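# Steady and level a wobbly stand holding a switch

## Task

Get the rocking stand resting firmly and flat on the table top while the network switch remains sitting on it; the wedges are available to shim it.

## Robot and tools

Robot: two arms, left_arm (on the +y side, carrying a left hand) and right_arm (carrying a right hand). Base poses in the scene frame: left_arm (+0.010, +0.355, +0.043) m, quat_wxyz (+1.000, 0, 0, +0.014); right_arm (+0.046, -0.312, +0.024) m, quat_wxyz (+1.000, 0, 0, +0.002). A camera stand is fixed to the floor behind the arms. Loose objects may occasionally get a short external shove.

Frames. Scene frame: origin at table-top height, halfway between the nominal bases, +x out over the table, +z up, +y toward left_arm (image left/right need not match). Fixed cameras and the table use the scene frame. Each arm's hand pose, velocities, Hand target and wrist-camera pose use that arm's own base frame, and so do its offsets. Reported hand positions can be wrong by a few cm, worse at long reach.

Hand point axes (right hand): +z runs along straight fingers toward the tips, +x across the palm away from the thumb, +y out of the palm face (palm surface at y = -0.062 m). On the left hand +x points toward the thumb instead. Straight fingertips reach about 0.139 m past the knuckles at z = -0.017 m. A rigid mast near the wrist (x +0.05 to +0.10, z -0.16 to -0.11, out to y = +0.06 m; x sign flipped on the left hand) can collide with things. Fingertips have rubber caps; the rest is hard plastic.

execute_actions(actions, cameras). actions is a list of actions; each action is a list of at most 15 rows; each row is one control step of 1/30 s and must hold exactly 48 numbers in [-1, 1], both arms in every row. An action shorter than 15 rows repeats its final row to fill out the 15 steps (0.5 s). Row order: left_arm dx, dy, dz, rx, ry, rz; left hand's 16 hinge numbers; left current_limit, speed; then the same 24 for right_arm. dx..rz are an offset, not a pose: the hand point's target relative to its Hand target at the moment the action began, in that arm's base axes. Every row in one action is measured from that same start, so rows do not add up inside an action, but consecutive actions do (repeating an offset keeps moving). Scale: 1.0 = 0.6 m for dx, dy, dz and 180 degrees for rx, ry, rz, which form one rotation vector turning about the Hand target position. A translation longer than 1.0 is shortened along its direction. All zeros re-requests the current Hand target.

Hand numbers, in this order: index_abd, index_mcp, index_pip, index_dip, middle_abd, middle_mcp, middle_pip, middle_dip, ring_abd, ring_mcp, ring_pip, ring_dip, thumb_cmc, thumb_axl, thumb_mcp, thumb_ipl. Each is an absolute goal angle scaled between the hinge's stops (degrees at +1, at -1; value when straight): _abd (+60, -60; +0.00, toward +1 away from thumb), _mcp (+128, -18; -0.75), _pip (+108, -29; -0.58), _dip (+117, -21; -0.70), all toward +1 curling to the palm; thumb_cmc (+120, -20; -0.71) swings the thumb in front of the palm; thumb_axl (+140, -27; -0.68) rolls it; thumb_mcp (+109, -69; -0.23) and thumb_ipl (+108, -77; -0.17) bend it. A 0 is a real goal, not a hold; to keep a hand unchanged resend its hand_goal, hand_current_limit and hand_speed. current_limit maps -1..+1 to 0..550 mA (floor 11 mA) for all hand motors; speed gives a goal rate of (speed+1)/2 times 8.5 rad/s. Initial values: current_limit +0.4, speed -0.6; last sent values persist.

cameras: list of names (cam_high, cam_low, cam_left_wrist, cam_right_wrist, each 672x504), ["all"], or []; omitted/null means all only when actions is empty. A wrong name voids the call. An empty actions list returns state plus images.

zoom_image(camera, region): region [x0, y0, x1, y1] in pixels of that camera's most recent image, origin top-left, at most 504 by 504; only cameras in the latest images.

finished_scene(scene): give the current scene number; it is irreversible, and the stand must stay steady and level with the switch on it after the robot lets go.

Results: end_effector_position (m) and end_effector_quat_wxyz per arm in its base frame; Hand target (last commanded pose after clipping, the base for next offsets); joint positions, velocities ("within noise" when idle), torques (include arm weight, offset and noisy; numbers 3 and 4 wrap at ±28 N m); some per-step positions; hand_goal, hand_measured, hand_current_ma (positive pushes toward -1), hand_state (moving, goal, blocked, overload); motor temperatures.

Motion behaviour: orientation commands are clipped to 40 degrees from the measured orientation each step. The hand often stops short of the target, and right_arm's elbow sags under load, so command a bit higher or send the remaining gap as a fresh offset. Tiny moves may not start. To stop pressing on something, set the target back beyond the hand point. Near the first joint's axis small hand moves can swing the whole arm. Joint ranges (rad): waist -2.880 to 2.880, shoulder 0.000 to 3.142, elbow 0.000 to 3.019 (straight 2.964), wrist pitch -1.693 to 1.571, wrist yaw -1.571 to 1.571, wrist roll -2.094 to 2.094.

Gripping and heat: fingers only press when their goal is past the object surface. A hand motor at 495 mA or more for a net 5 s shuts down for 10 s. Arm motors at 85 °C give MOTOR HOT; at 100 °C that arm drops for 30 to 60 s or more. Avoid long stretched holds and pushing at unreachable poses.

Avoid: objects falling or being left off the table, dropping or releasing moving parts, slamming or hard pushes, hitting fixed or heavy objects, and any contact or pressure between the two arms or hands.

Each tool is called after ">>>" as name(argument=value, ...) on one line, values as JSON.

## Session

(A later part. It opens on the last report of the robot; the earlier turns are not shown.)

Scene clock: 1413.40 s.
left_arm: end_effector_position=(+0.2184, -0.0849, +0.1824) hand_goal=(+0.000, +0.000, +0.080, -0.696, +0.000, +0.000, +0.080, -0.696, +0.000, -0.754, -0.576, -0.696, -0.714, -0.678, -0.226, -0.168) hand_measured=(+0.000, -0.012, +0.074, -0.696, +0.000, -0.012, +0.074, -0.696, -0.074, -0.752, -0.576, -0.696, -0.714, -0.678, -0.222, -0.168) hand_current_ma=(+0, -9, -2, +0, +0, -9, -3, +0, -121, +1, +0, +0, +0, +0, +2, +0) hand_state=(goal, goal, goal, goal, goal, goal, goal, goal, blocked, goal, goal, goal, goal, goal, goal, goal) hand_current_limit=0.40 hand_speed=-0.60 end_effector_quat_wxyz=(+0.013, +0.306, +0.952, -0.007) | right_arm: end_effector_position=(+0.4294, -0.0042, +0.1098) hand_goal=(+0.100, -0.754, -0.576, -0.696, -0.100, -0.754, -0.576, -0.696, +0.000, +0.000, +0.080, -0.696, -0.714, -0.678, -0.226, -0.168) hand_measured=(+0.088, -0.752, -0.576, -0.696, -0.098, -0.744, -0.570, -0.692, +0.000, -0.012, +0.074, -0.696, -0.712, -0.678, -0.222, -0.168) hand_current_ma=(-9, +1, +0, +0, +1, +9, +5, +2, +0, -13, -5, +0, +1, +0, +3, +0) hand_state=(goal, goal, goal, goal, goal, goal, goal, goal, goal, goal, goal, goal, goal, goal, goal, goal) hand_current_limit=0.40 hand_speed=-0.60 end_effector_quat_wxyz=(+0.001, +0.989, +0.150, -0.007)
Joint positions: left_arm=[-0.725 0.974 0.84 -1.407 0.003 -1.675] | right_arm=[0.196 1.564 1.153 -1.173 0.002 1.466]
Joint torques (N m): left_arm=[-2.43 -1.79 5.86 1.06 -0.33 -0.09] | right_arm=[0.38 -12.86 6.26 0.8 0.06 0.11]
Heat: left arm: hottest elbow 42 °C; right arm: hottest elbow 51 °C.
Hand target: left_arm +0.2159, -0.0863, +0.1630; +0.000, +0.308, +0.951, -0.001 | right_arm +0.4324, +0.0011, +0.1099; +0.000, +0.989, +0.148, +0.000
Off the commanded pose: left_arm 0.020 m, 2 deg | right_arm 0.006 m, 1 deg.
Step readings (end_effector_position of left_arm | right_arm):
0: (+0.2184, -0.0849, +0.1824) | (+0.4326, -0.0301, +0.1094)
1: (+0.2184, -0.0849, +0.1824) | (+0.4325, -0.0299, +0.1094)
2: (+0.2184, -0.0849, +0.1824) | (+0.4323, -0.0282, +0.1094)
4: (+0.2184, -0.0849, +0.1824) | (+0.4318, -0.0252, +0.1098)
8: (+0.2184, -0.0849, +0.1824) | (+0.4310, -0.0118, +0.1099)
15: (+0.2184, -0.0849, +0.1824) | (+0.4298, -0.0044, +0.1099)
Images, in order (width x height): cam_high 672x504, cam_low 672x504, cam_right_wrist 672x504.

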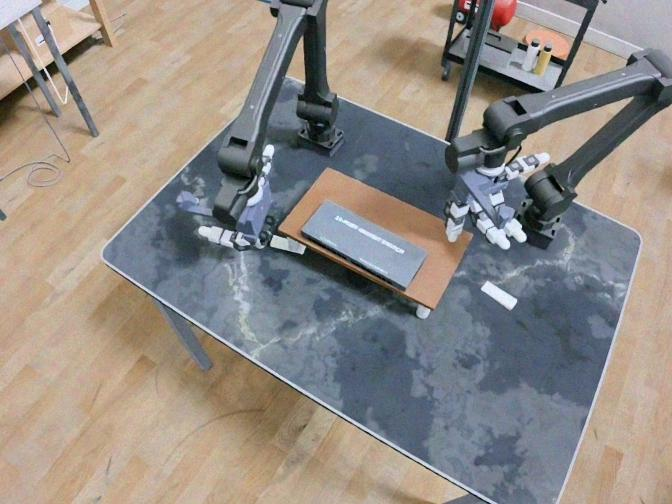

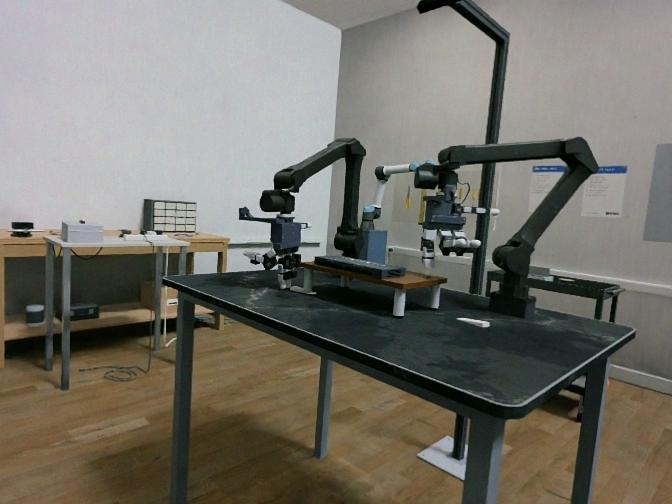

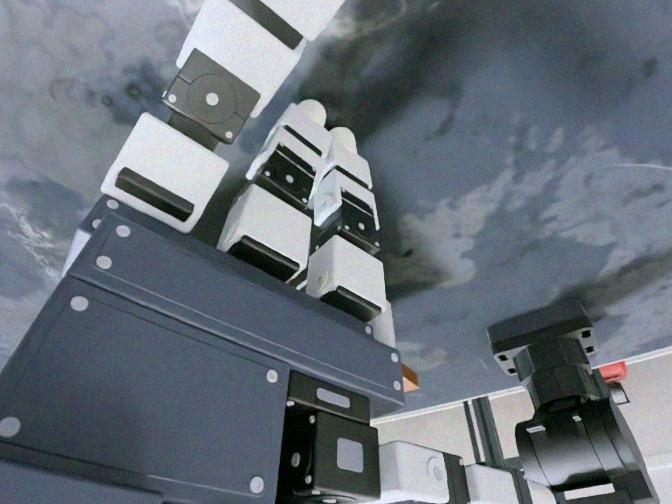

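>>> execute_actions(actions=[[[0,0,0,0,0,0, 0,0,0.08,-0.696, 0,0,0.08,-0.696, 0,-0.754,-0.576,-0.696, -0.714,-0.678,-0.226,-0.168,0.4,-0.6, -0.006,0.0208,0.002,0,0,0, 0.1,-0.754,-0.576,-0.696, -0.1,-0.754,-0.576,-0.696, 0,0,0.08,-0.696, -0.714,-0.678,-0.226,-0.168,0.4,-0.6]]], cameras=["cam_low","cam_high"])

>>> zoom_image(camera="cam_low", region=[270, 250, 340, 302])

>>> zoom_image(camera="cam_high", region=[240, 200, 340, 275])

Scene clock: 1426.73 s.
left_arm: end_effector_position=(+0.2184, -0.0849, +0.1824) hand_goal=(+0.000, +0.000, +0.080, -0.696, +0.000, +0.000, +0.080, -0.696, +0.000, -0.754, -0.576, -0.696, -0.714, -0.678, -0.226, -0.168) hand_measured=(+0.000, -0.012, +0.074, -0.696, +0.000, -0.012, +0.074, -0.696, -0.074, -0.752, -0.576, -0.696, -0.714, -0.678, -0.222, -0.168) hand_current_ma=(+0, -9, -2, +0, +0, -9, -3, +0, -121, +1, +0, +0, +0, +0, +2, +0) hand_state=(goal, goal, goal, goal, goal, goal, goal, goal, blocked, goal, goal, goal, goal, goal, goal, goal) hand_current_limit=0.40 hand_speed=-0.60 end_effector_quat_wxyz=(+0.013, +0.306, +0.952, -0.007) | right_arm: end_effector_position=(+0.4268, +0.0062, +0.1099) hand_goal=(+0.100, -0.754, -0.576, -0.696, -0.100, -0.754, -0.576, -0.696, +0.000, +0.000, +0.080, -0.696, -0.714, -0.678, -0.226, -0.168) hand_measured=(+0.088, -0.752, -0.576, -0.696, -0.098, -0.742, -0.568, -0.692, +0.000, -0.012, +0.074, -0.696, -0.712, -0.678, -0.222, -0.168) hand_current_ma=(-9, +1, +0, +0, +1, +13, +6, +2, +0, -13, -5, +0, +1, +0, +3, +0) hand_state=(goal, goal, goal, goal, goal, goal, goal, goal, goal, goal, goal, goal, goal, goal, goal, goal) hand_current_limit=0.40 hand_speed=-0.60 end_effector_quat_wxyz=(+0.002, +0.989, +0.147, -0.007)
Joint positions: left_arm=[-0.725 0.974 0.84 -1.407 0.003 -1.675] | right_arm=[0.221 1.564 1.153 -1.173 0.002 1.496]
Joint torques (N m): left_arm=[-2.37 -1.79 5.86 1.06 -0.33 -0.09] | right_arm=[0.62 -13.16 6.23 0.77 0.04 0.14]
Heat: left arm: hottest elbow 42 °C; right arm: hottest elbow 50 °C.
Hand target: left_arm +0.2159, -0.0863, +0.1630; +0.000, +0.308, +0.951, -0.001 | right_arm +0.4288, +0.0137, +0.1110; +0.000, +0.989, +0.148, +0.000
Off the commanded pose: left_arm 0.020 m, 2 deg | right_arm 0.008 m, 1 deg.
Step readings (end_effector_position of left_arm | right_arm):
0: (+0.2184, -0.0849, +0.1824) | (+0.4293, -0.0042, +0.1098)
1: (+0.2184, -0.0849, +0.1824) | (+0.4293, -0.0042, +0.1098)
2: (+0.2184, -0.0849, +0.1824) | (+0.4291, -0.0039, +0.1098)
4: (+0.2184, -0.0849, +0.1824) | (+0.4286, -0.0025, +0.1099)
8: (+0.2184, -0.0849, +0.1824) | (+0.4277, +0.0027, +0.1099)
15: (+0.2184, -0.0849, +0.1824) | (+0.4270, +0.0062, +0.1099)
Images, in order (width x height): cam_high 672x504, cam_low 672x504.

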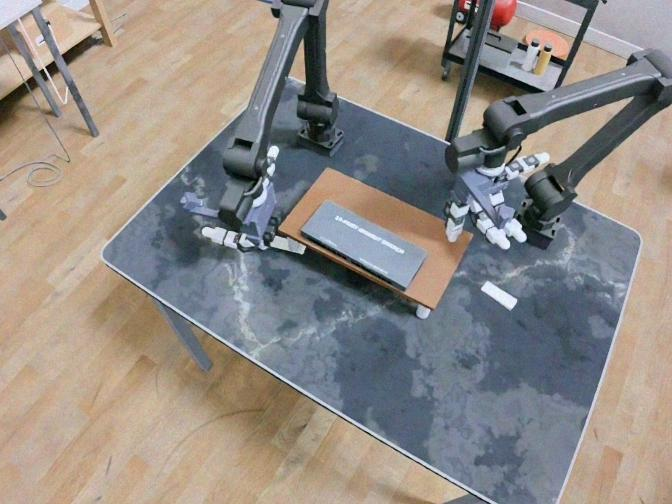

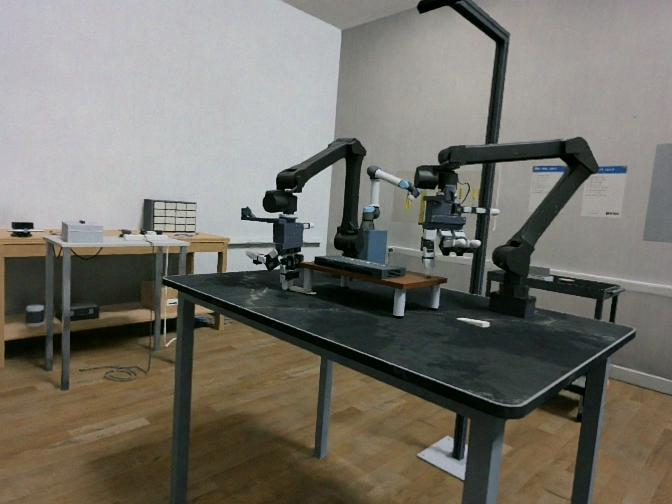

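Scaled by 7.200 from the camera's 672x504 image, which has a finer 960x720 frame.

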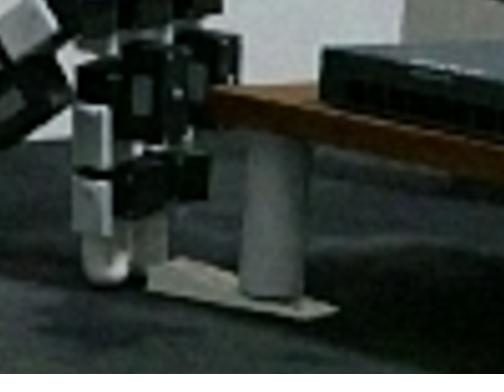

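Scaled by 5.040 from the camera's 672x504 image, which has a finer 960x720 frame.

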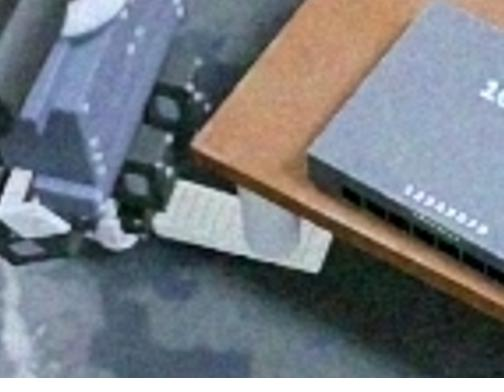

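>>> execute_actions(actions=[[[0,0,0,0,0,0, 0,0,0.08,-0.696, 0,0,0.08,-0.696, 0,-0.754,-0.576,-0.696, -0.714,-0.678,-0.226,-0.168,0.4,-0.6, -0.004,0.014,0.001,0,0,0, 0.1,-0.754,-0.576,-0.696, -0.1,-0.754,-0.576,-0.696, 0,0,0.08,-0.696, -0.714,-0.678,-0.226,-0.168,0.4,-0.6]]], cameras=["cam_low","cam_high"])

>>> zoom_image(camera="cam_low", region=[270, 250, 340, 302])

>>> zoom_image(camera="cam_high", region=[240, 200, 340, 275])

Scene clock: 1436.23 s.
left_arm: end_effector_position=(+0.2184, -0.0849, +0.1824) hand_goal=(+0.000, +0.000, +0.080, -0.696, +0.000, +0.000, +0.080, -0.696, +0.000, -0.754, -0.576, -0.696, -0.714, -0.678, -0.226, -0.168) hand_measured=(+0.000, -0.012, +0.074, -0.696, +0.000, -0.012, +0.074, -0.696, -0.074, -0.752, -0.576, -0.696, -0.714, -0.678, -0.222, -0.168) hand_current_ma=(+0, -9, -2, +0, +0, -9, -3, +0, -121, +1, +0, +0, +0, +0, +2, +0) hand_state=(goal, goal, goal, goal, goal, goal, goal, goal, blocked, goal, goal, goal, goal, goal, goal, goal) hand_current_limit=0.40 hand_speed=-0.60 end_effector_quat_wxyz=(+0.013, +0.306, +0.952, -0.007) | right_arm: end_effector_position=(+0.4249, +0.0144, +0.1100) hand_goal=(+0.100, -0.754, -0.576, -0.696, -0.100, -0.754, -0.576, -0.696, +0.000, +0.000, +0.080, -0.696, -0.714, -0.678, -0.226, -0.168) hand_measured=(+0.088, -0.752, -0.576, -0.696, -0.098, -0.742, -0.568, -0.692, +0.000, -0.012, +0.074, -0.696, -0.712, -0.678, -0.222, -0.168) hand_current_ma=(-9, +1, +0, +0, +1, +13, +7, +2, +0, -13, -5, +0, +1, +0, +3, +0) hand_state=(goal, goal, goal, goal, goal, goal, goal, goal, goal, goal, goal, goal, goal, goal, goal, goal) hand_current_limit=0.40 hand_speed=-0.60 end_effector_quat_wxyz=(+0.002, +0.989, +0.147, -0.007)
Joint positions: left_arm=[-0.725 0.974 0.84 -1.407 0.003 -1.675] | right_arm=[0.24 1.564 1.153 -1.173 0.003 1.515]
Joint torques (N m): left_arm=[-2.37 -1.79 5.87 1.06 -0.33 -0.09] | right_arm=[0.73 -13.33 6.23 0.61 0.03 0.13]
Heat: left arm: hottest elbow 42 °C; right arm: hottest elbow 50 °C.
Hand target: left_arm +0.2159, -0.0863, +0.1630; +0.000, +0.308, +0.951, -0.001 | right_arm +0.4264, +0.0220, +0.1117; +0.000, +0.989, +0.148, +0.000
Off the commanded pose: left_arm 0.020 m, 2 deg | right_arm 0.008 m, 1 deg.
Step readings (end_effector_position of left_arm | right_arm):
0: (+0.2184, -0.0849, +0.1824) | (+0.4267, +0.0062, +0.1099)
1: (+0.2184, -0.0849, +0.1824) | (+0.4267, +0.0062, +0.1099)
2: (+0.2184, -0.0849, +0.1824) | (+0.4266, +0.0064, +0.1099)
4: (+0.2184, -0.0849, +0.1824) | (+0.4262, +0.0074, +0.1099)
8: (+0.2184, -0.0849, +0.1824) | (+0.4255, +0.0116, +0.1100)
15: (+0.2184, -0.0849, +0.1824) | (+0.4250, +0.0144, +0.1100)
Images, in order (width x height): cam_high 672x504, cam_low 672x504.

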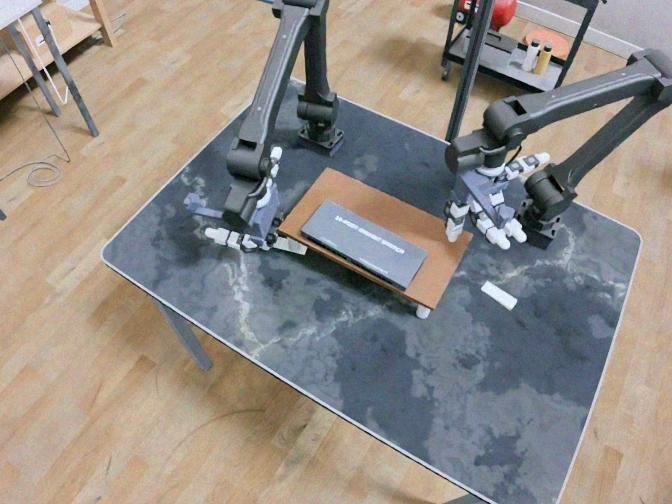

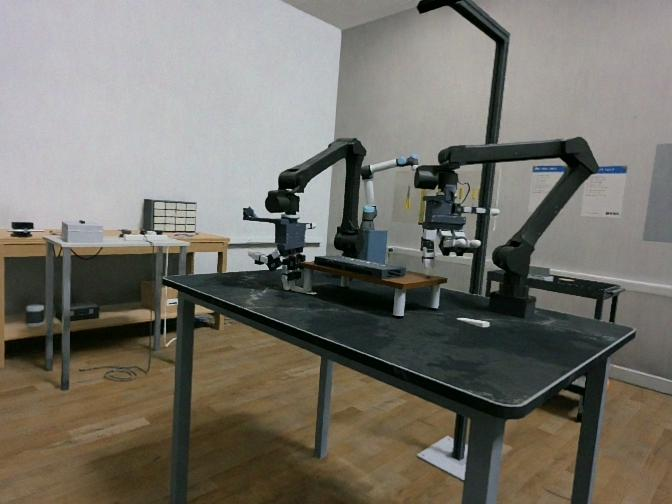

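Scaled by 7.200 from the camera's 672x504 image, which has a finer 960x720 frame.

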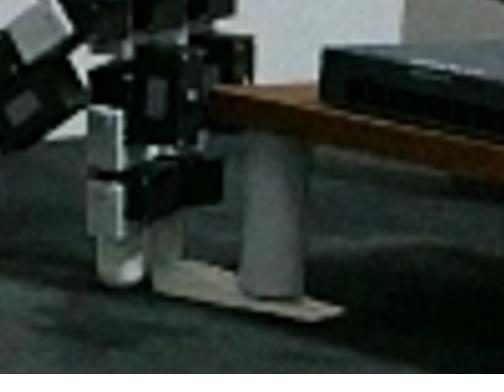

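Scaled by 5.040 from the camera's 672x504 image, which has a finer 960x720 frame.

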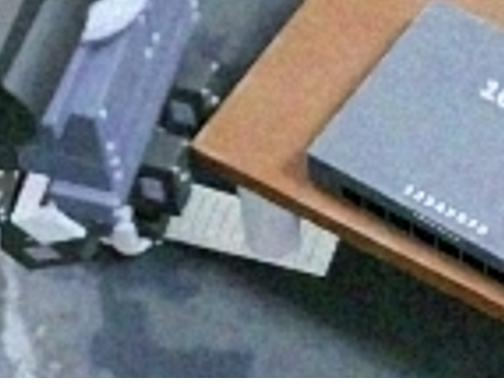

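>>> execute_actions(actions=[[[0,0,0,0,0,0, 0,0,0.08,-0.696, 0,0,0.08,-0.696, 0,-0.754,-0.576,-0.696, -0.714,-0.678,-0.226,-0.168,0.4,-0.6, 0,0,0,0,0,0, 0.1,-0.80,-0.576,-0.696, -0.1,-0.80,-0.576,-0.696, 0,0,0.08,-0.696, -0.714,-0.678,-0.226,-0.168,0.4,-0.85]]], cameras=["cam_low","cam_high"])

>>> zoom_image(camera="cam_low", region=[270, 250, 340, 302])

>>> zoom_image(camera="cam_high", region=[240, 200, 340, 275])

Scene clock: 1456.43 s.
left_arm: end_effector_position=(+0.2184, -0.0849, +0.1824) hand_goal=(+0.000, +0.000, +0.080, -0.696, +0.000, +0.000, +0.080, -0.696, +0.000, -0.754, -0.576, -0.696, -0.714, -0.678, -0.226, -0.168) hand_measured=(+0.000, -0.012, +0.074, -0.696, +0.000, -0.012, +0.074, -0.696, -0.074, -0.752, -0.576, -0.696, -0.714, -0.678, -0.222, -0.168) hand_current_ma=(+0, -9, -2, +0, +0, -9, -3, +0, -121, +1, +0, +0, +0, +0, +2, +0) hand_state=(goal, goal, goal, goal, goal, goal, goal, goal, blocked, goal, goal, goal, goal, goal, goal, goal) hand_current_limit=0.40 hand_speed=-0.60 end_effector_quat_wxyz=(+0.013, +0.306, +0.952, -0.007) | right_arm: end_effector_position=(+0.4248, +0.0143, +0.1100) hand_goal=(+0.100, -0.800, -0.576, -0.696, -0.100, -0.800, -0.576, -0.696, +0.000, +0.000, +0.080, -0.696, -0.714, -0.678, -0.226, -0.168) hand_measured=(+0.088, -0.788, -0.576, -0.696, -0.098, -0.768, -0.568, -0.692, +0.000, -0.012, +0.074, -0.696, -0.712, -0.678, -0.222, -0.168) hand_current_ma=(-9, +14, +0, +0, +1, +55, +7, +2, +0, -13, -5, +0, +1, +0, +3, +0) hand_state=(goal, goal, goal, goal, goal, blocked, goal, goal, goal, goal, goal, goal, goal, goal, goal, goal) hand_current_limit=0.40 hand_speed=-0.85 end_effector_quat_wxyz=(+0.002, +0.989, +0.147, -0.007)
Joint positions: left_arm=[-0.725 0.974 0.84 -1.407 0.003 -1.675] | right_arm=[0.24 1.564 1.153 -1.173 0.003 1.516]
Joint torques (N m): left_arm=[-2.37 -1.85 5.87 1.06 -0.33 -0.09] | right_arm=[0.79 -13.33 6.23 0.64 0.01 0.13]
Heat: left arm: hottest elbow 42 °C; right arm: hottest elbow 49 °C.
Hand target: left_arm +0.2159, -0.0863, +0.1630; +0.000, +0.308, +0.951, -0.001 | right_arm +0.4264, +0.0220, +0.1117; +0.000, +0.989, +0.148, +0.000
Off the commanded pose: left_arm 0.020 m, 2 deg | right_arm 0.008 m, 1 deg.
Step readings (end_effector_position of left_arm | right_arm):
0: (+0.2184, -0.0849, +0.1824) | (+0.4248, +0.0144, +0.1100)
1: (+0.2184, -0.0849, +0.1824) | (+0.4248, +0.0144, +0.1100)
2: (+0.2184, -0.0849, +0.1824) | (+0.4248, +0.0144, +0.1100)
4: (+0.2184, -0.0849, +0.1824) | (+0.4248, +0.0143, +0.1100)
8: (+0.2184, -0.0849, +0.1824) | (+0.4248, +0.0143, +0.1100)
15: (+0.2184, -0.0849, +0.1824) | (+0.4248, +0.0143, +0.1100)
Images, in order (width x height): cam_high 672x504, cam_low 672x504.

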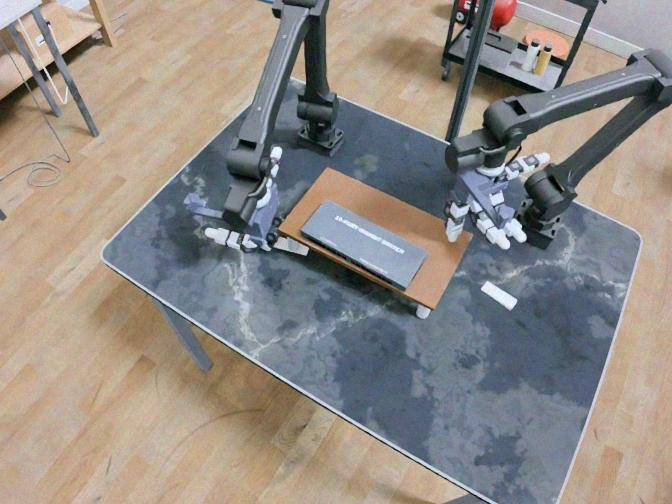

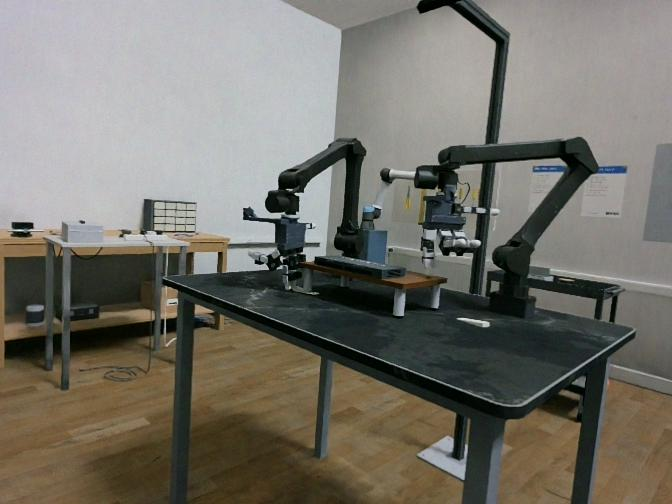

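Scaled by 7.200 from the camera's 672x504 image, which has a finer 960x720 frame.

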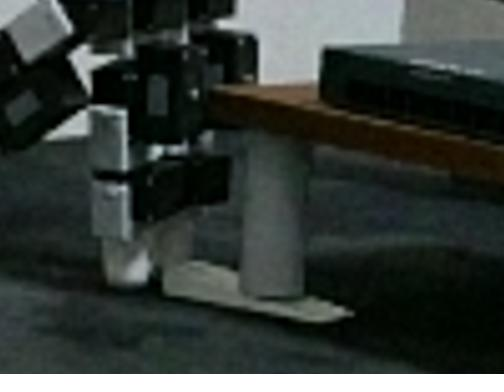

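Scaled by 5.040 from the camera's 672x504 image, which has a finer 960x720 frame.

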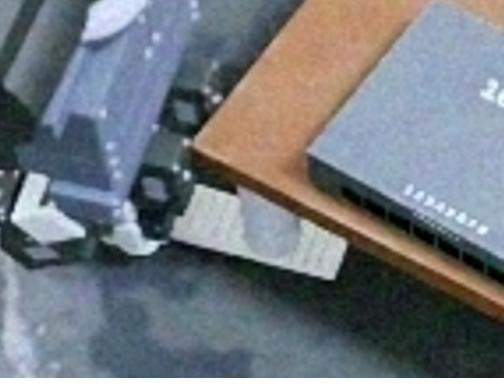

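>>> execute_actions(actions=[[[0,0,0,0,0,0, 0,0,0.08,-0.696, 0,0,0.08,-0.696, 0,-0.754,-0.576,-0.696, -0.714,-0.678,-0.226,-0.168,0.4,-0.6, 0,0,0,0,0,0, 0.1,-0.84,-0.576,-0.696, -0.1,-0.84,-0.576,-0.696, 0,0,0.08,-0.696, -0.714,-0.678,-0.226,-0.168,0.4,-0.85]]], cameras=["cam_low","cam_high"])

>>> zoom_image(camera="cam_low", region=[270, 250, 340, 302])

>>> zoom_image(camera="cam_high", region=[240, 200, 340, 275])

Scene clock: 1468.63 s.
left_arm: end_effector_position=(+0.2184, -0.0849, +0.1824) hand_goal=(+0.000, +0.000, +0.080, -0.696, +0.000, +0.000, +0.080, -0.696, +0.000, -0.754, -0.576, -0.696, -0.714, -0.678, -0.226, -0.168) hand_measured=(+0.000, -0.012, +0.074, -0.696, +0.000, -0.012, +0.074, -0.696, -0.074, -0.752, -0.576, -0.696, -0.714, -0.678, -0.222, -0.168) hand_current_ma=(+0, -9, -2, +0, +0, -9, -3, +0, -121, +1, +0, +0, +0, +0, +2, +0) hand_state=(goal, goal, goal, goal, goal, goal, goal, goal, blocked, goal, goal, goal, goal, goal, goal, goal) hand_current_limit=0.40 hand_speed=-0.60 end_effector_quat_wxyz=(+0.013, +0.306, +0.952, -0.007) | right_arm: end_effector_position=(+0.4250, +0.0138, +0.1103) hand_goal=(+0.100, -0.840, -0.576, -0.696, -0.100, -0.840, -0.576, -0.696, +0.000, +0.000, +0.080, -0.696, -0.714, -0.678, -0.226, -0.168) hand_measured=(+0.088, -0.806, -0.570, -0.694, -0.098, -0.830, -0.570, -0.692, +0.000, -0.012, +0.074, -0.696, -0.712, -0.678, -0.222, -0.168) hand_current_ma=(-9, +59, +4, +1, +1, +9, +4, +2, +0, -13, -5, +0, +1, +0, +3, +0) hand_state=(goal, blocked, goal, goal, goal, goal, goal, goal, goal, goal, goal, goal, goal, goal, goal, goal) hand_current_limit=0.40 hand_speed=-0.85 end_effector_quat_wxyz=(+0.004, +0.989, +0.147, -0.006)
Joint positions: left_arm=[-0.725 0.974 0.84 -1.407 0.003 -1.675] | right_arm=[0.24 1.564 1.153 -1.173 0.006 1.516]
Joint torques (N m): left_arm=[-2.37 -1.79 5.87 1.06 -0.33 -0.1] | right_arm=[0.73 -13.27 6.22 0.64 -0.12 0.13]
Heat: left arm: hottest elbow 42 °C; right arm: hottest elbow 49 °C.
Hand target: left_arm +0.2159, -0.0863, +0.1630; +0.000, +0.308, +0.951, -0.001 | right_arm +0.4264, +0.0221, +0.1116; +0.000, +0.989, +0.148, +0.000
Off the commanded pose: left_arm 0.020 m, 2 deg | right_arm 0.008 m, 1 deg.
Step readings (end_effector_position of left_arm | right_arm):
0: (+0.2184, -0.0849, +0.1824) | (+0.4248, +0.0143, +0.1100)
1: (+0.2184, -0.0849, +0.1824) | (+0.4248, +0.0143, +0.1100)
2: (+0.2184, -0.0849, +0.1824) | (+0.4249, +0.0142, +0.1101)
4: (+0.2184, -0.0849, +0.1824) | (+0.4250, +0.0138, +0.1103)
8: (+0.2184, -0.0849, +0.1824) | (+0.4250, +0.0138, +0.1103)
15: (+0.2184, -0.0849, +0.1824) | (+0.4250, +0.0138, +0.1103)
Images, in order (width x height): cam_high 672x504, cam_low 672x504.

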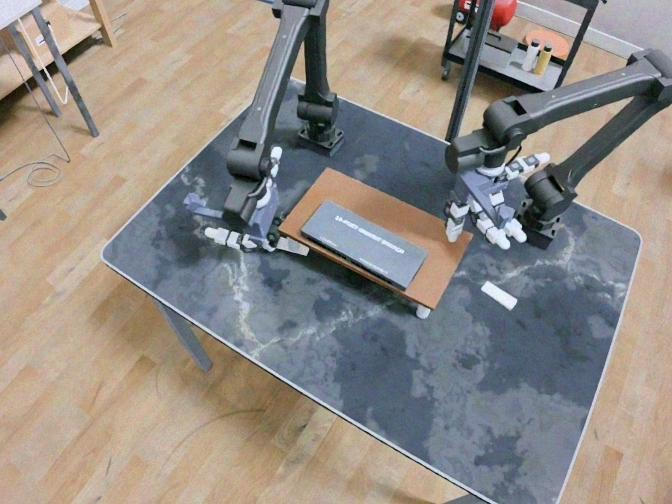

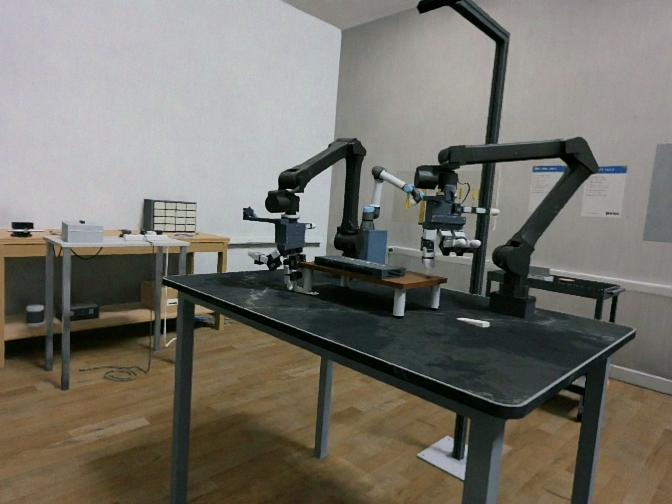

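Scaled by 7.200 from the camera's 672x504 image, which has a finer 960x720 frame.

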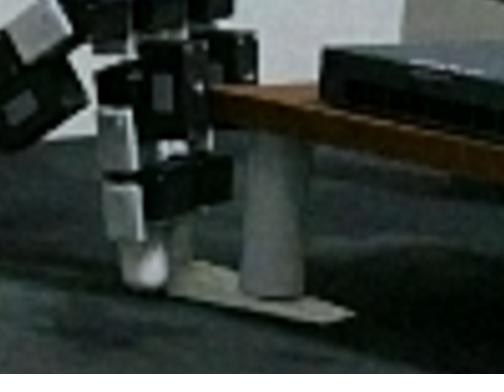

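Scaled by 5.040 from the camera's 672x504 image, which has a finer 960x720 frame.

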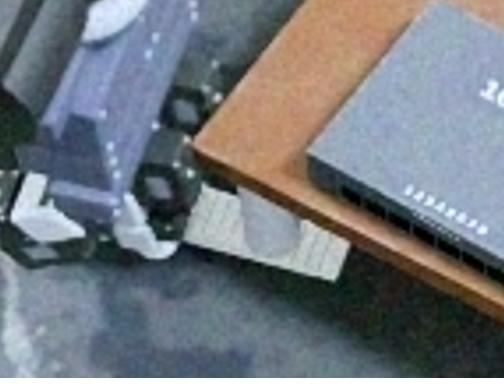

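>>> execute_actions(actions=[[[0,0,0,0,0,0, 0,0,0.08,-0.696, 0,0,0.08,-0.696, 0,-0.754,-0.576,-0.696, -0.714,-0.678,-0.226,-0.168,0.4,-0.6, 0,0,0,0,0,0, 0.1,-0.90,-0.576,-0.696, -0.1,-0.87,-0.576,-0.696, 0,0,0.08,-0.696, -0.714,-0.678,-0.226,-0.168,0.4,-0.85]]], cameras=["cam_low","cam_high"])

>>> zoom_image(camera="cam_low", region=[270, 250, 340, 302])

>>> zoom_image(camera="cam_high", region=[240, 200, 340, 275])

>>> zoom_image(camera="cam_low", region=[370, 230, 470, 330])

Scene clock: 1494.53 s.
left_arm: end_effector_position=(+0.2184, -0.0849, +0.1824) hand_goal=(+0.000, +0.000, +0.080, -0.696, +0.000, +0.000, +0.080, -0.696, +0.000, -0.754, -0.576, -0.696, -0.714, -0.678, -0.226, -0.168) hand_measured=(+0.000, -0.012, +0.074, -0.696, +0.000, -0.012, +0.074, -0.696, -0.074, -0.752, -0.576, -0.696, -0.714, -0.678, -0.222, -0.168) hand_current_ma=(+0, -9, -2, +0, +0, -9, -3, +0, -121, +1, +0, +0, +0, +0, +2, +0) hand_state=(goal, goal, goal, goal, goal, goal, goal, goal, blocked, goal, goal, goal, goal, goal, goal, goal) hand_current_limit=0.40 hand_speed=-0.60 end_effector_quat_wxyz=(+0.013, +0.306, +0.952, -0.007) | right_arm: end_effector_position=(+0.4251, +0.0133, +0.1105) hand_goal=(+0.100, -0.900, -0.576, -0.696, -0.100, -0.870, -0.576, -0.696, +0.000, +0.000, +0.080, -0.696, -0.714, -0.678, -0.226, -0.168) hand_measured=(+0.088, -0.824, -0.562, -0.690, -0.096, -0.852, -0.570, -0.692, +0.000, -0.012, +0.074, -0.696, -0.712, -0.678, -0.222, -0.168) hand_current_ma=(-9, +200, +13, +3, +2, +23, +4, +2, +0, -13, -5, +0, +1, +0, +3, +0) hand_state=(goal, blocked, goal, goal, goal, goal, goal, goal, goal, goal, goal, goal, goal, goal, goal, goal) hand_current_limit=0.40 hand_speed=-0.85 end_effector_quat_wxyz=(+0.005, +0.989, +0.147, -0.006)
Joint positions: left_arm=[-0.725 0.974 0.84 -1.407 0.003 -1.675] | right_arm=[0.24 1.564 1.153 -1.173 0.009 1.516]
Joint torques (N m): left_arm=[-2.37 -1.79 5.87 1.06 -0.33 -0.09] | right_arm=[0.67 -13.27 6.24 0.65 -0.26 0.13]
Heat: left arm: hottest elbow 42 °C; right arm: hottest elbow 49 °C.
Hand target: left_arm +0.2159, -0.0863, +0.1630; +0.000, +0.308, +0.951, -0.001 | right_arm +0.4264, +0.0221, +0.1116; +0.000, +0.989, +0.148, +0.000
Off the commanded pose: left_arm 0.020 m, 2 deg | right_arm 0.009 m, 1 deg.
Step readings (end_effector_position of left_arm | right_arm):
0: (+0.2184, -0.0849, +0.1824) | (+0.4250, +0.0138, +0.1103)
1: (+0.2184, -0.0849, +0.1824) | (+0.4250, +0.0138, +0.1103)
2: (+0.2184, -0.0849, +0.1824) | (+0.4250, +0.0138, +0.1103)
4: (+0.2184, -0.0849, +0.1824) | (+0.4250, +0.0134, +0.1105)
8: (+0.2184, -0.0849, +0.1824) | (+0.4251, +0.0133, +0.1105)
15: (+0.2184, -0.0849, +0.1824) | (+0.4251, +0.0133, +0.1105)
Images, in order (width x height): cam_high 672x504, cam_low 672x504.

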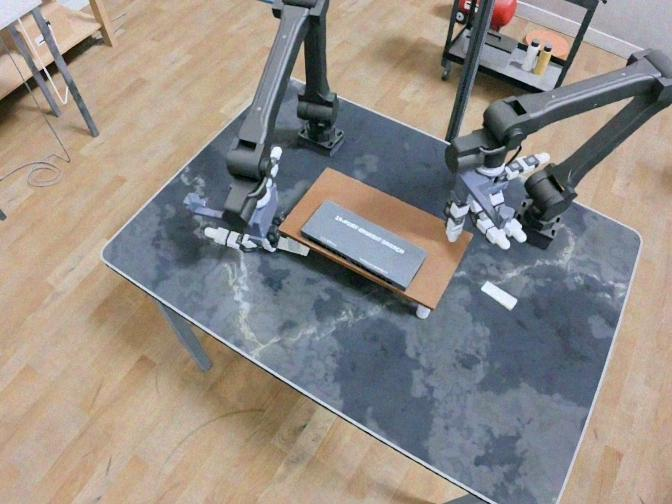

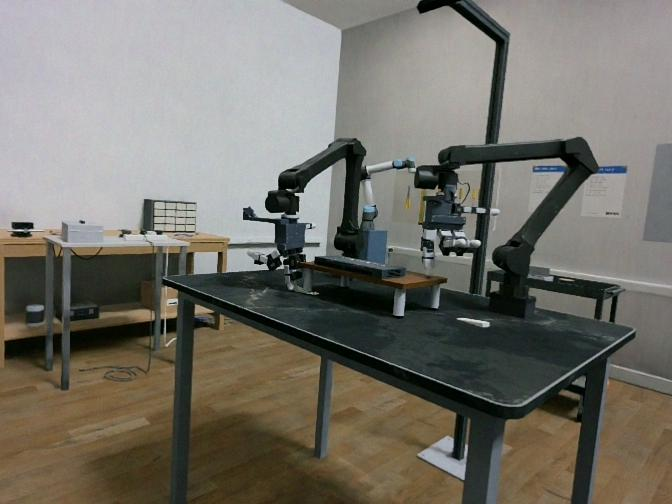

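Scaled by 7.200 from the camera's 672x504 image, which has a finer 960x720 frame.

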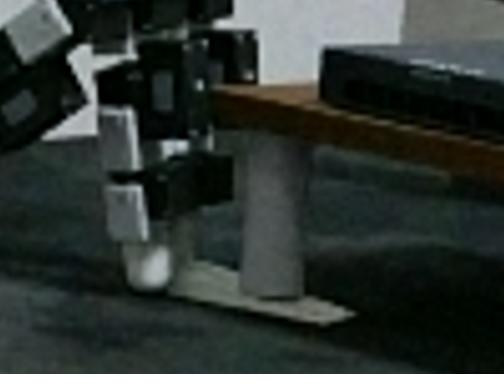

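Scaled by 5.040 from the camera's 672x504 image, which has a finer 960x720 frame.

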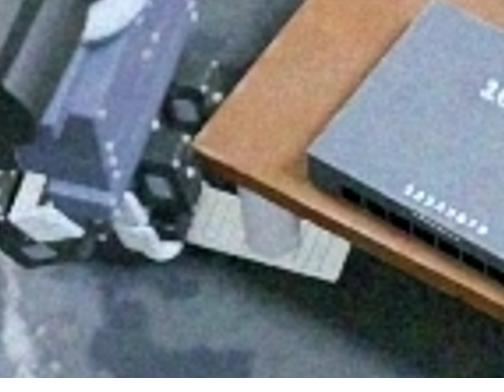

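Scaled by 5.040 from the camera's 672x504 image, which has a finer 960x720 frame.

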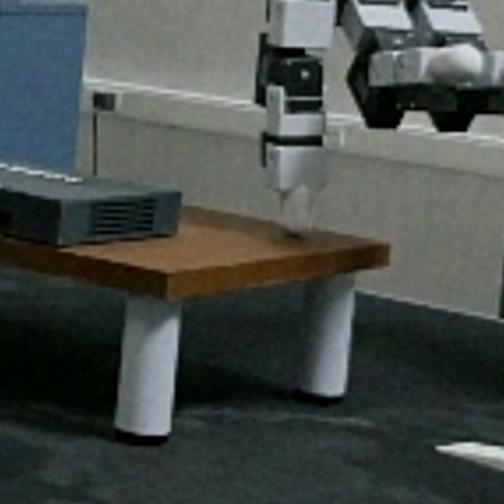

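>>> execute_actions(actions=[[[0,0,0,0,0,0, 0,0,0.08,-0.696, 0,0,0.08,-0.696, 0,-0.754,-0.576,-0.696, -0.714,-0.678,-0.226,-0.168,0.4,-0.6, 0.012,-0.045,0.005,0,0,0, 0.1,-0.754,-0.576,-0.696, -0.1,-0.754,-0.576,-0.696, 0,0,0.08,-0.696, -0.714,-0.678,-0.226,-0.168,0.4,-0.6]],[[0,0,0.02,0,0,0, 0,0,0.08,-0.696, 0,0,0.08,-0.696, 0,-0.754,-0.576,-0.696, -0.714,-0.678,-0.226,-0.168,0.4,-0.6, 0.01,-0.04,0.005,0,0,0, 0.1,-0.754,-0.576,-0.696, -0.1,-0.754,-0.576,-0.696, 0,0,0.08,-0.696, -0.714,-0.678,-0.226,-0.168,0.4,-0.6]],[[0,0,0.03,0,0,0, 0,0,0.08,-0.696, 0,0,0.08,-0.696, 0,-0.754,-0.576,-0.696, -0.714,-0.678,-0.226,-0.168,0.4,-0.6, 0,-0.04,0.07,0,0,0, 0.1,-0.754,-0.576,-0.696, -0.1,-0.754,-0.576,-0.696, 0,0,0.08,-0.696, -0.714,-0.678,-0.226,-0.168,0.4,-0.6]],[[0.01,0,0.04,0,0,0, 0,0,0.08,-0.696, 0,0,0.08,-0.696, 0,-0.754,-0.576,-0.696, -0.714,-0.678,-0.226,-0.168,0.4,-0.6, 0,0,0.04,0,0,0, 0.1,-0.754,-0.576,-0.696, -0.1,-0.754,-0.576,-0.696, 0,0,0.08,-0.696, -0.714,-0.678,-0.226,-0.168,0.4,-0.6]]], cameras=["cam_low","cam_high"])

>>> zoom_image(camera="cam_low", region=[270, 250, 340, 302])

>>> zoom_image(camera="cam_high", region=[240, 200, 340, 275])

>>> zoom_image(camera="cam_low", region=[370, 230, 470, 330])

Scene clock: 1515.50 s.
left_arm: end_effector_position=(+0.2118, -0.0791, +0.2031) hand_goal=(+0.000, +0.000, +0.080, -0.696, +0.000, +0.000, +0.080, -0.696, +0.000, -0.754, -0.576, -0.696, -0.714, -0.678, -0.226, -0.168) hand_measured=(+0.000, -0.012, +0.074, -0.696, +0.000, -0.012, +0.074, -0.696, -0.002, -0.754, -0.576, -0.696, -0.714, -0.678, -0.222, -0.168) hand_current_ma=(+0, -9, -2, +0, +0, -9, -3, +0, +0, +0, +0, +0, +0, +0, +2, +0) hand_state=(goal, goal, goal, goal, goal, goal, goal, goal, goal, goal, goal, goal, goal, goal, goal, goal) hand_current_limit=0.40 hand_speed=-0.60 end_effector_quat_wxyz=(-0.011, +0.306, +0.952, +0.003) | right_arm: end_effector_position=(+0.4274, -0.0519, +0.1641) hand_goal=(+0.100, -0.754, -0.576, -0.696, -0.100, -0.754, -0.576, -0.696, +0.000, +0.000, +0.080, -0.696, -0.714, -0.678, -0.226, -0.168) hand_measured=(+0.090, -0.752, -0.574, -0.694, -0.096, -0.756, -0.580, -0.700, +0.000, -0.012, +0.074, -0.696, -0.712, -0.678, -0.222, -0.168) hand_current_ma=(-7, +1, +1, +1, +2, -1, -2, -2, +0, -13, -5, +0, +1, +0, +4, +0) hand_state=(goal, goal, goal, goal, goal, goal, goal, goal, goal, goal, goal, goal, goal, goal, goal, goal) hand_current_limit=0.40 hand_speed=-0.60 end_effector_quat_wxyz=(+0.000, +0.989, +0.145, -0.022)
Joint positions: left_arm=[-0.725 0.98 0.894 -1.507 0.003 -1.675] | right_arm=[0.087 1.516 1.247 -1.346 0.002 1.367]
Joint torques (N m): left_arm=[-0.97 -2.61 12.64 -0.55 -0.34 0.07] | right_arm=[-0.73 -14.1 9.32 -0.12 0.08 -0.1]
Heat: left arm: hottest elbow 42 °C; right arm: hottest elbow 49 °C.
Hand target: left_arm +0.2219, -0.0864, +0.2171; +0.000, +0.308, +0.951, -0.001 | right_arm +0.4396, -0.0529, +0.1837; +0.000, +0.989, +0.148, +0.000
Off the commanded pose: left_arm 0.019 m, 1 deg | right_arm 0.023 m, 3 deg.
Step readings (end_effector_position of left_arm | right_arm):
0: (+0.2184, -0.0849, +0.1824) | (+0.4251, +0.0133, +0.1105)
1: (+0.2184, -0.0849, +0.1824) | (+0.4251, +0.0133, +0.1105)
2: (+0.2184, -0.0849, +0.1824) | (+0.4251, +0.0132, +0.1105)
4: (+0.2184, -0.0849, +0.1824) | (+0.4254, +0.0119, +0.1098)
8: (+0.2184, -0.0849, +0.1824) | (+0.4266, +0.0075, +0.1094)
15: (+0.2184, -0.0849, +0.1824) | (+0.4278, +0.0004, +0.1094)
16: (+0.2184, -0.0849, +0.1824) | (+0.4279, +0.0004, +0.1094)
17: (+0.2184, -0.0849, +0.1824) | (+0.4283, -0.0002, +0.1094)
19: (+0.2183, -0.0849, +0.1825) | (+0.4293, -0.0038, +0.1093)
23: (+0.2182, -0.0848, +0.1826) | (+0.4307, -0.0175, +0.1092)
30: (+0.2182, -0.0848, +0.1826) | (+0.4318, -0.0252, +0.1092)
31: (+0.2181, -0.0847, +0.1827) | (+0.4314, -0.0253, +0.1093)
32: (+0.2179, -0.0845, +0.1833) | (+0.4304, -0.0263, +0.1102)
34: (+0.2165, -0.0833, +0.1844) | (+0.4265, -0.0299, +0.1141)
38: (+0.2142, -0.0813, +0.1856) | (+0.4221, -0.0436, +0.1269)
45: (+0.2132, -0.0804, +0.1859) | (+0.4272, -0.0519, +0.1434)
46: (+0.2131, -0.0803, +0.1863) | (+0.4272, -0.0519, +0.1438)
47: (+0.2127, -0.0799, +0.1871) | (+0.4264, -0.0519, +0.1445)
49: (+0.2110, -0.0784, +0.1903) | (+0.4249, -0.0521, +0.1479)
53: (+0.2107, -0.0782, +0.1980) | (+0.4262, -0.0520, +0.1574)
60: (+0.2120, -0.0793, +0.2033) | (+0.4279, -0.0518, +0.1640)
Images, in order (width x height): cam_high 672x504, cam_low 672x504.

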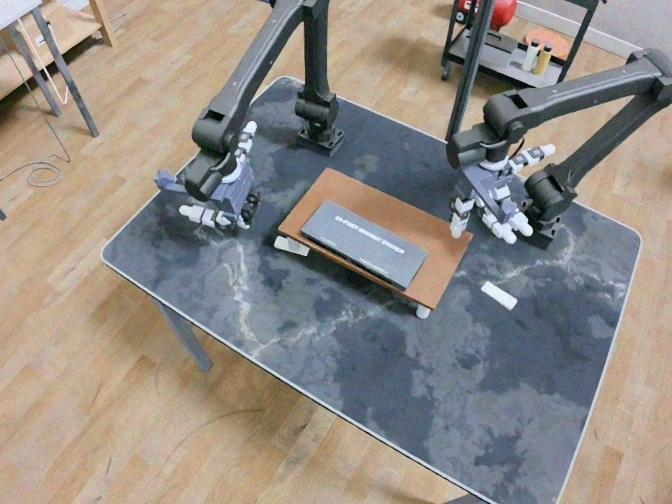

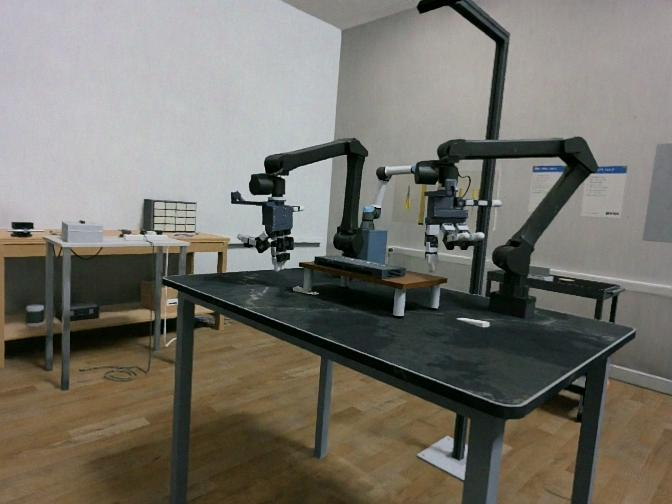

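Scaled by 7.200 from the camera's 672x504 image, which has a finer 960x720 frame.

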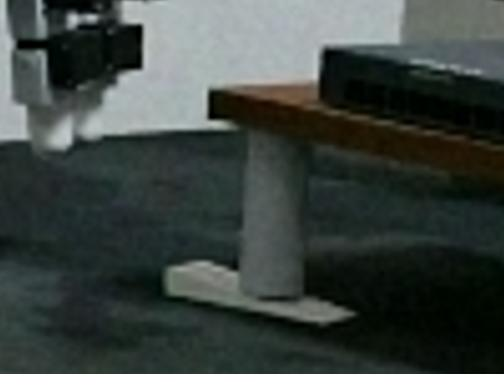

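Scaled by 5.040 from the camera's 672x504 image, which has a finer 960x720 frame.

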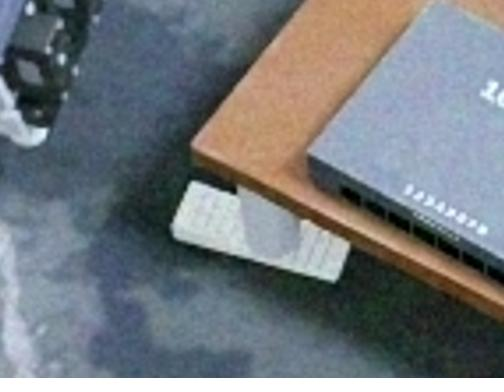

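Scaled by 5.040 from the camera's 672x504 image, which has a finer 960x720 frame.

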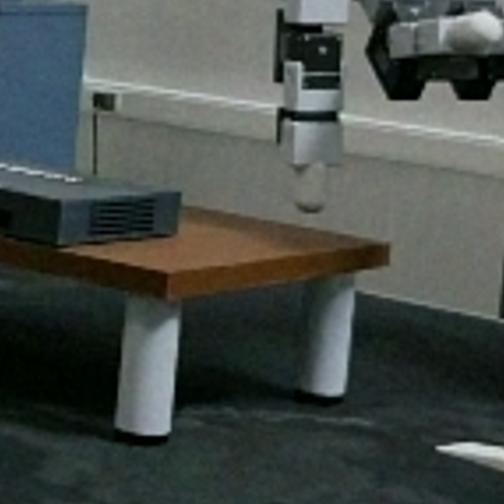

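>>> finished_scene(scene=2)

The scene is finished: the task was done.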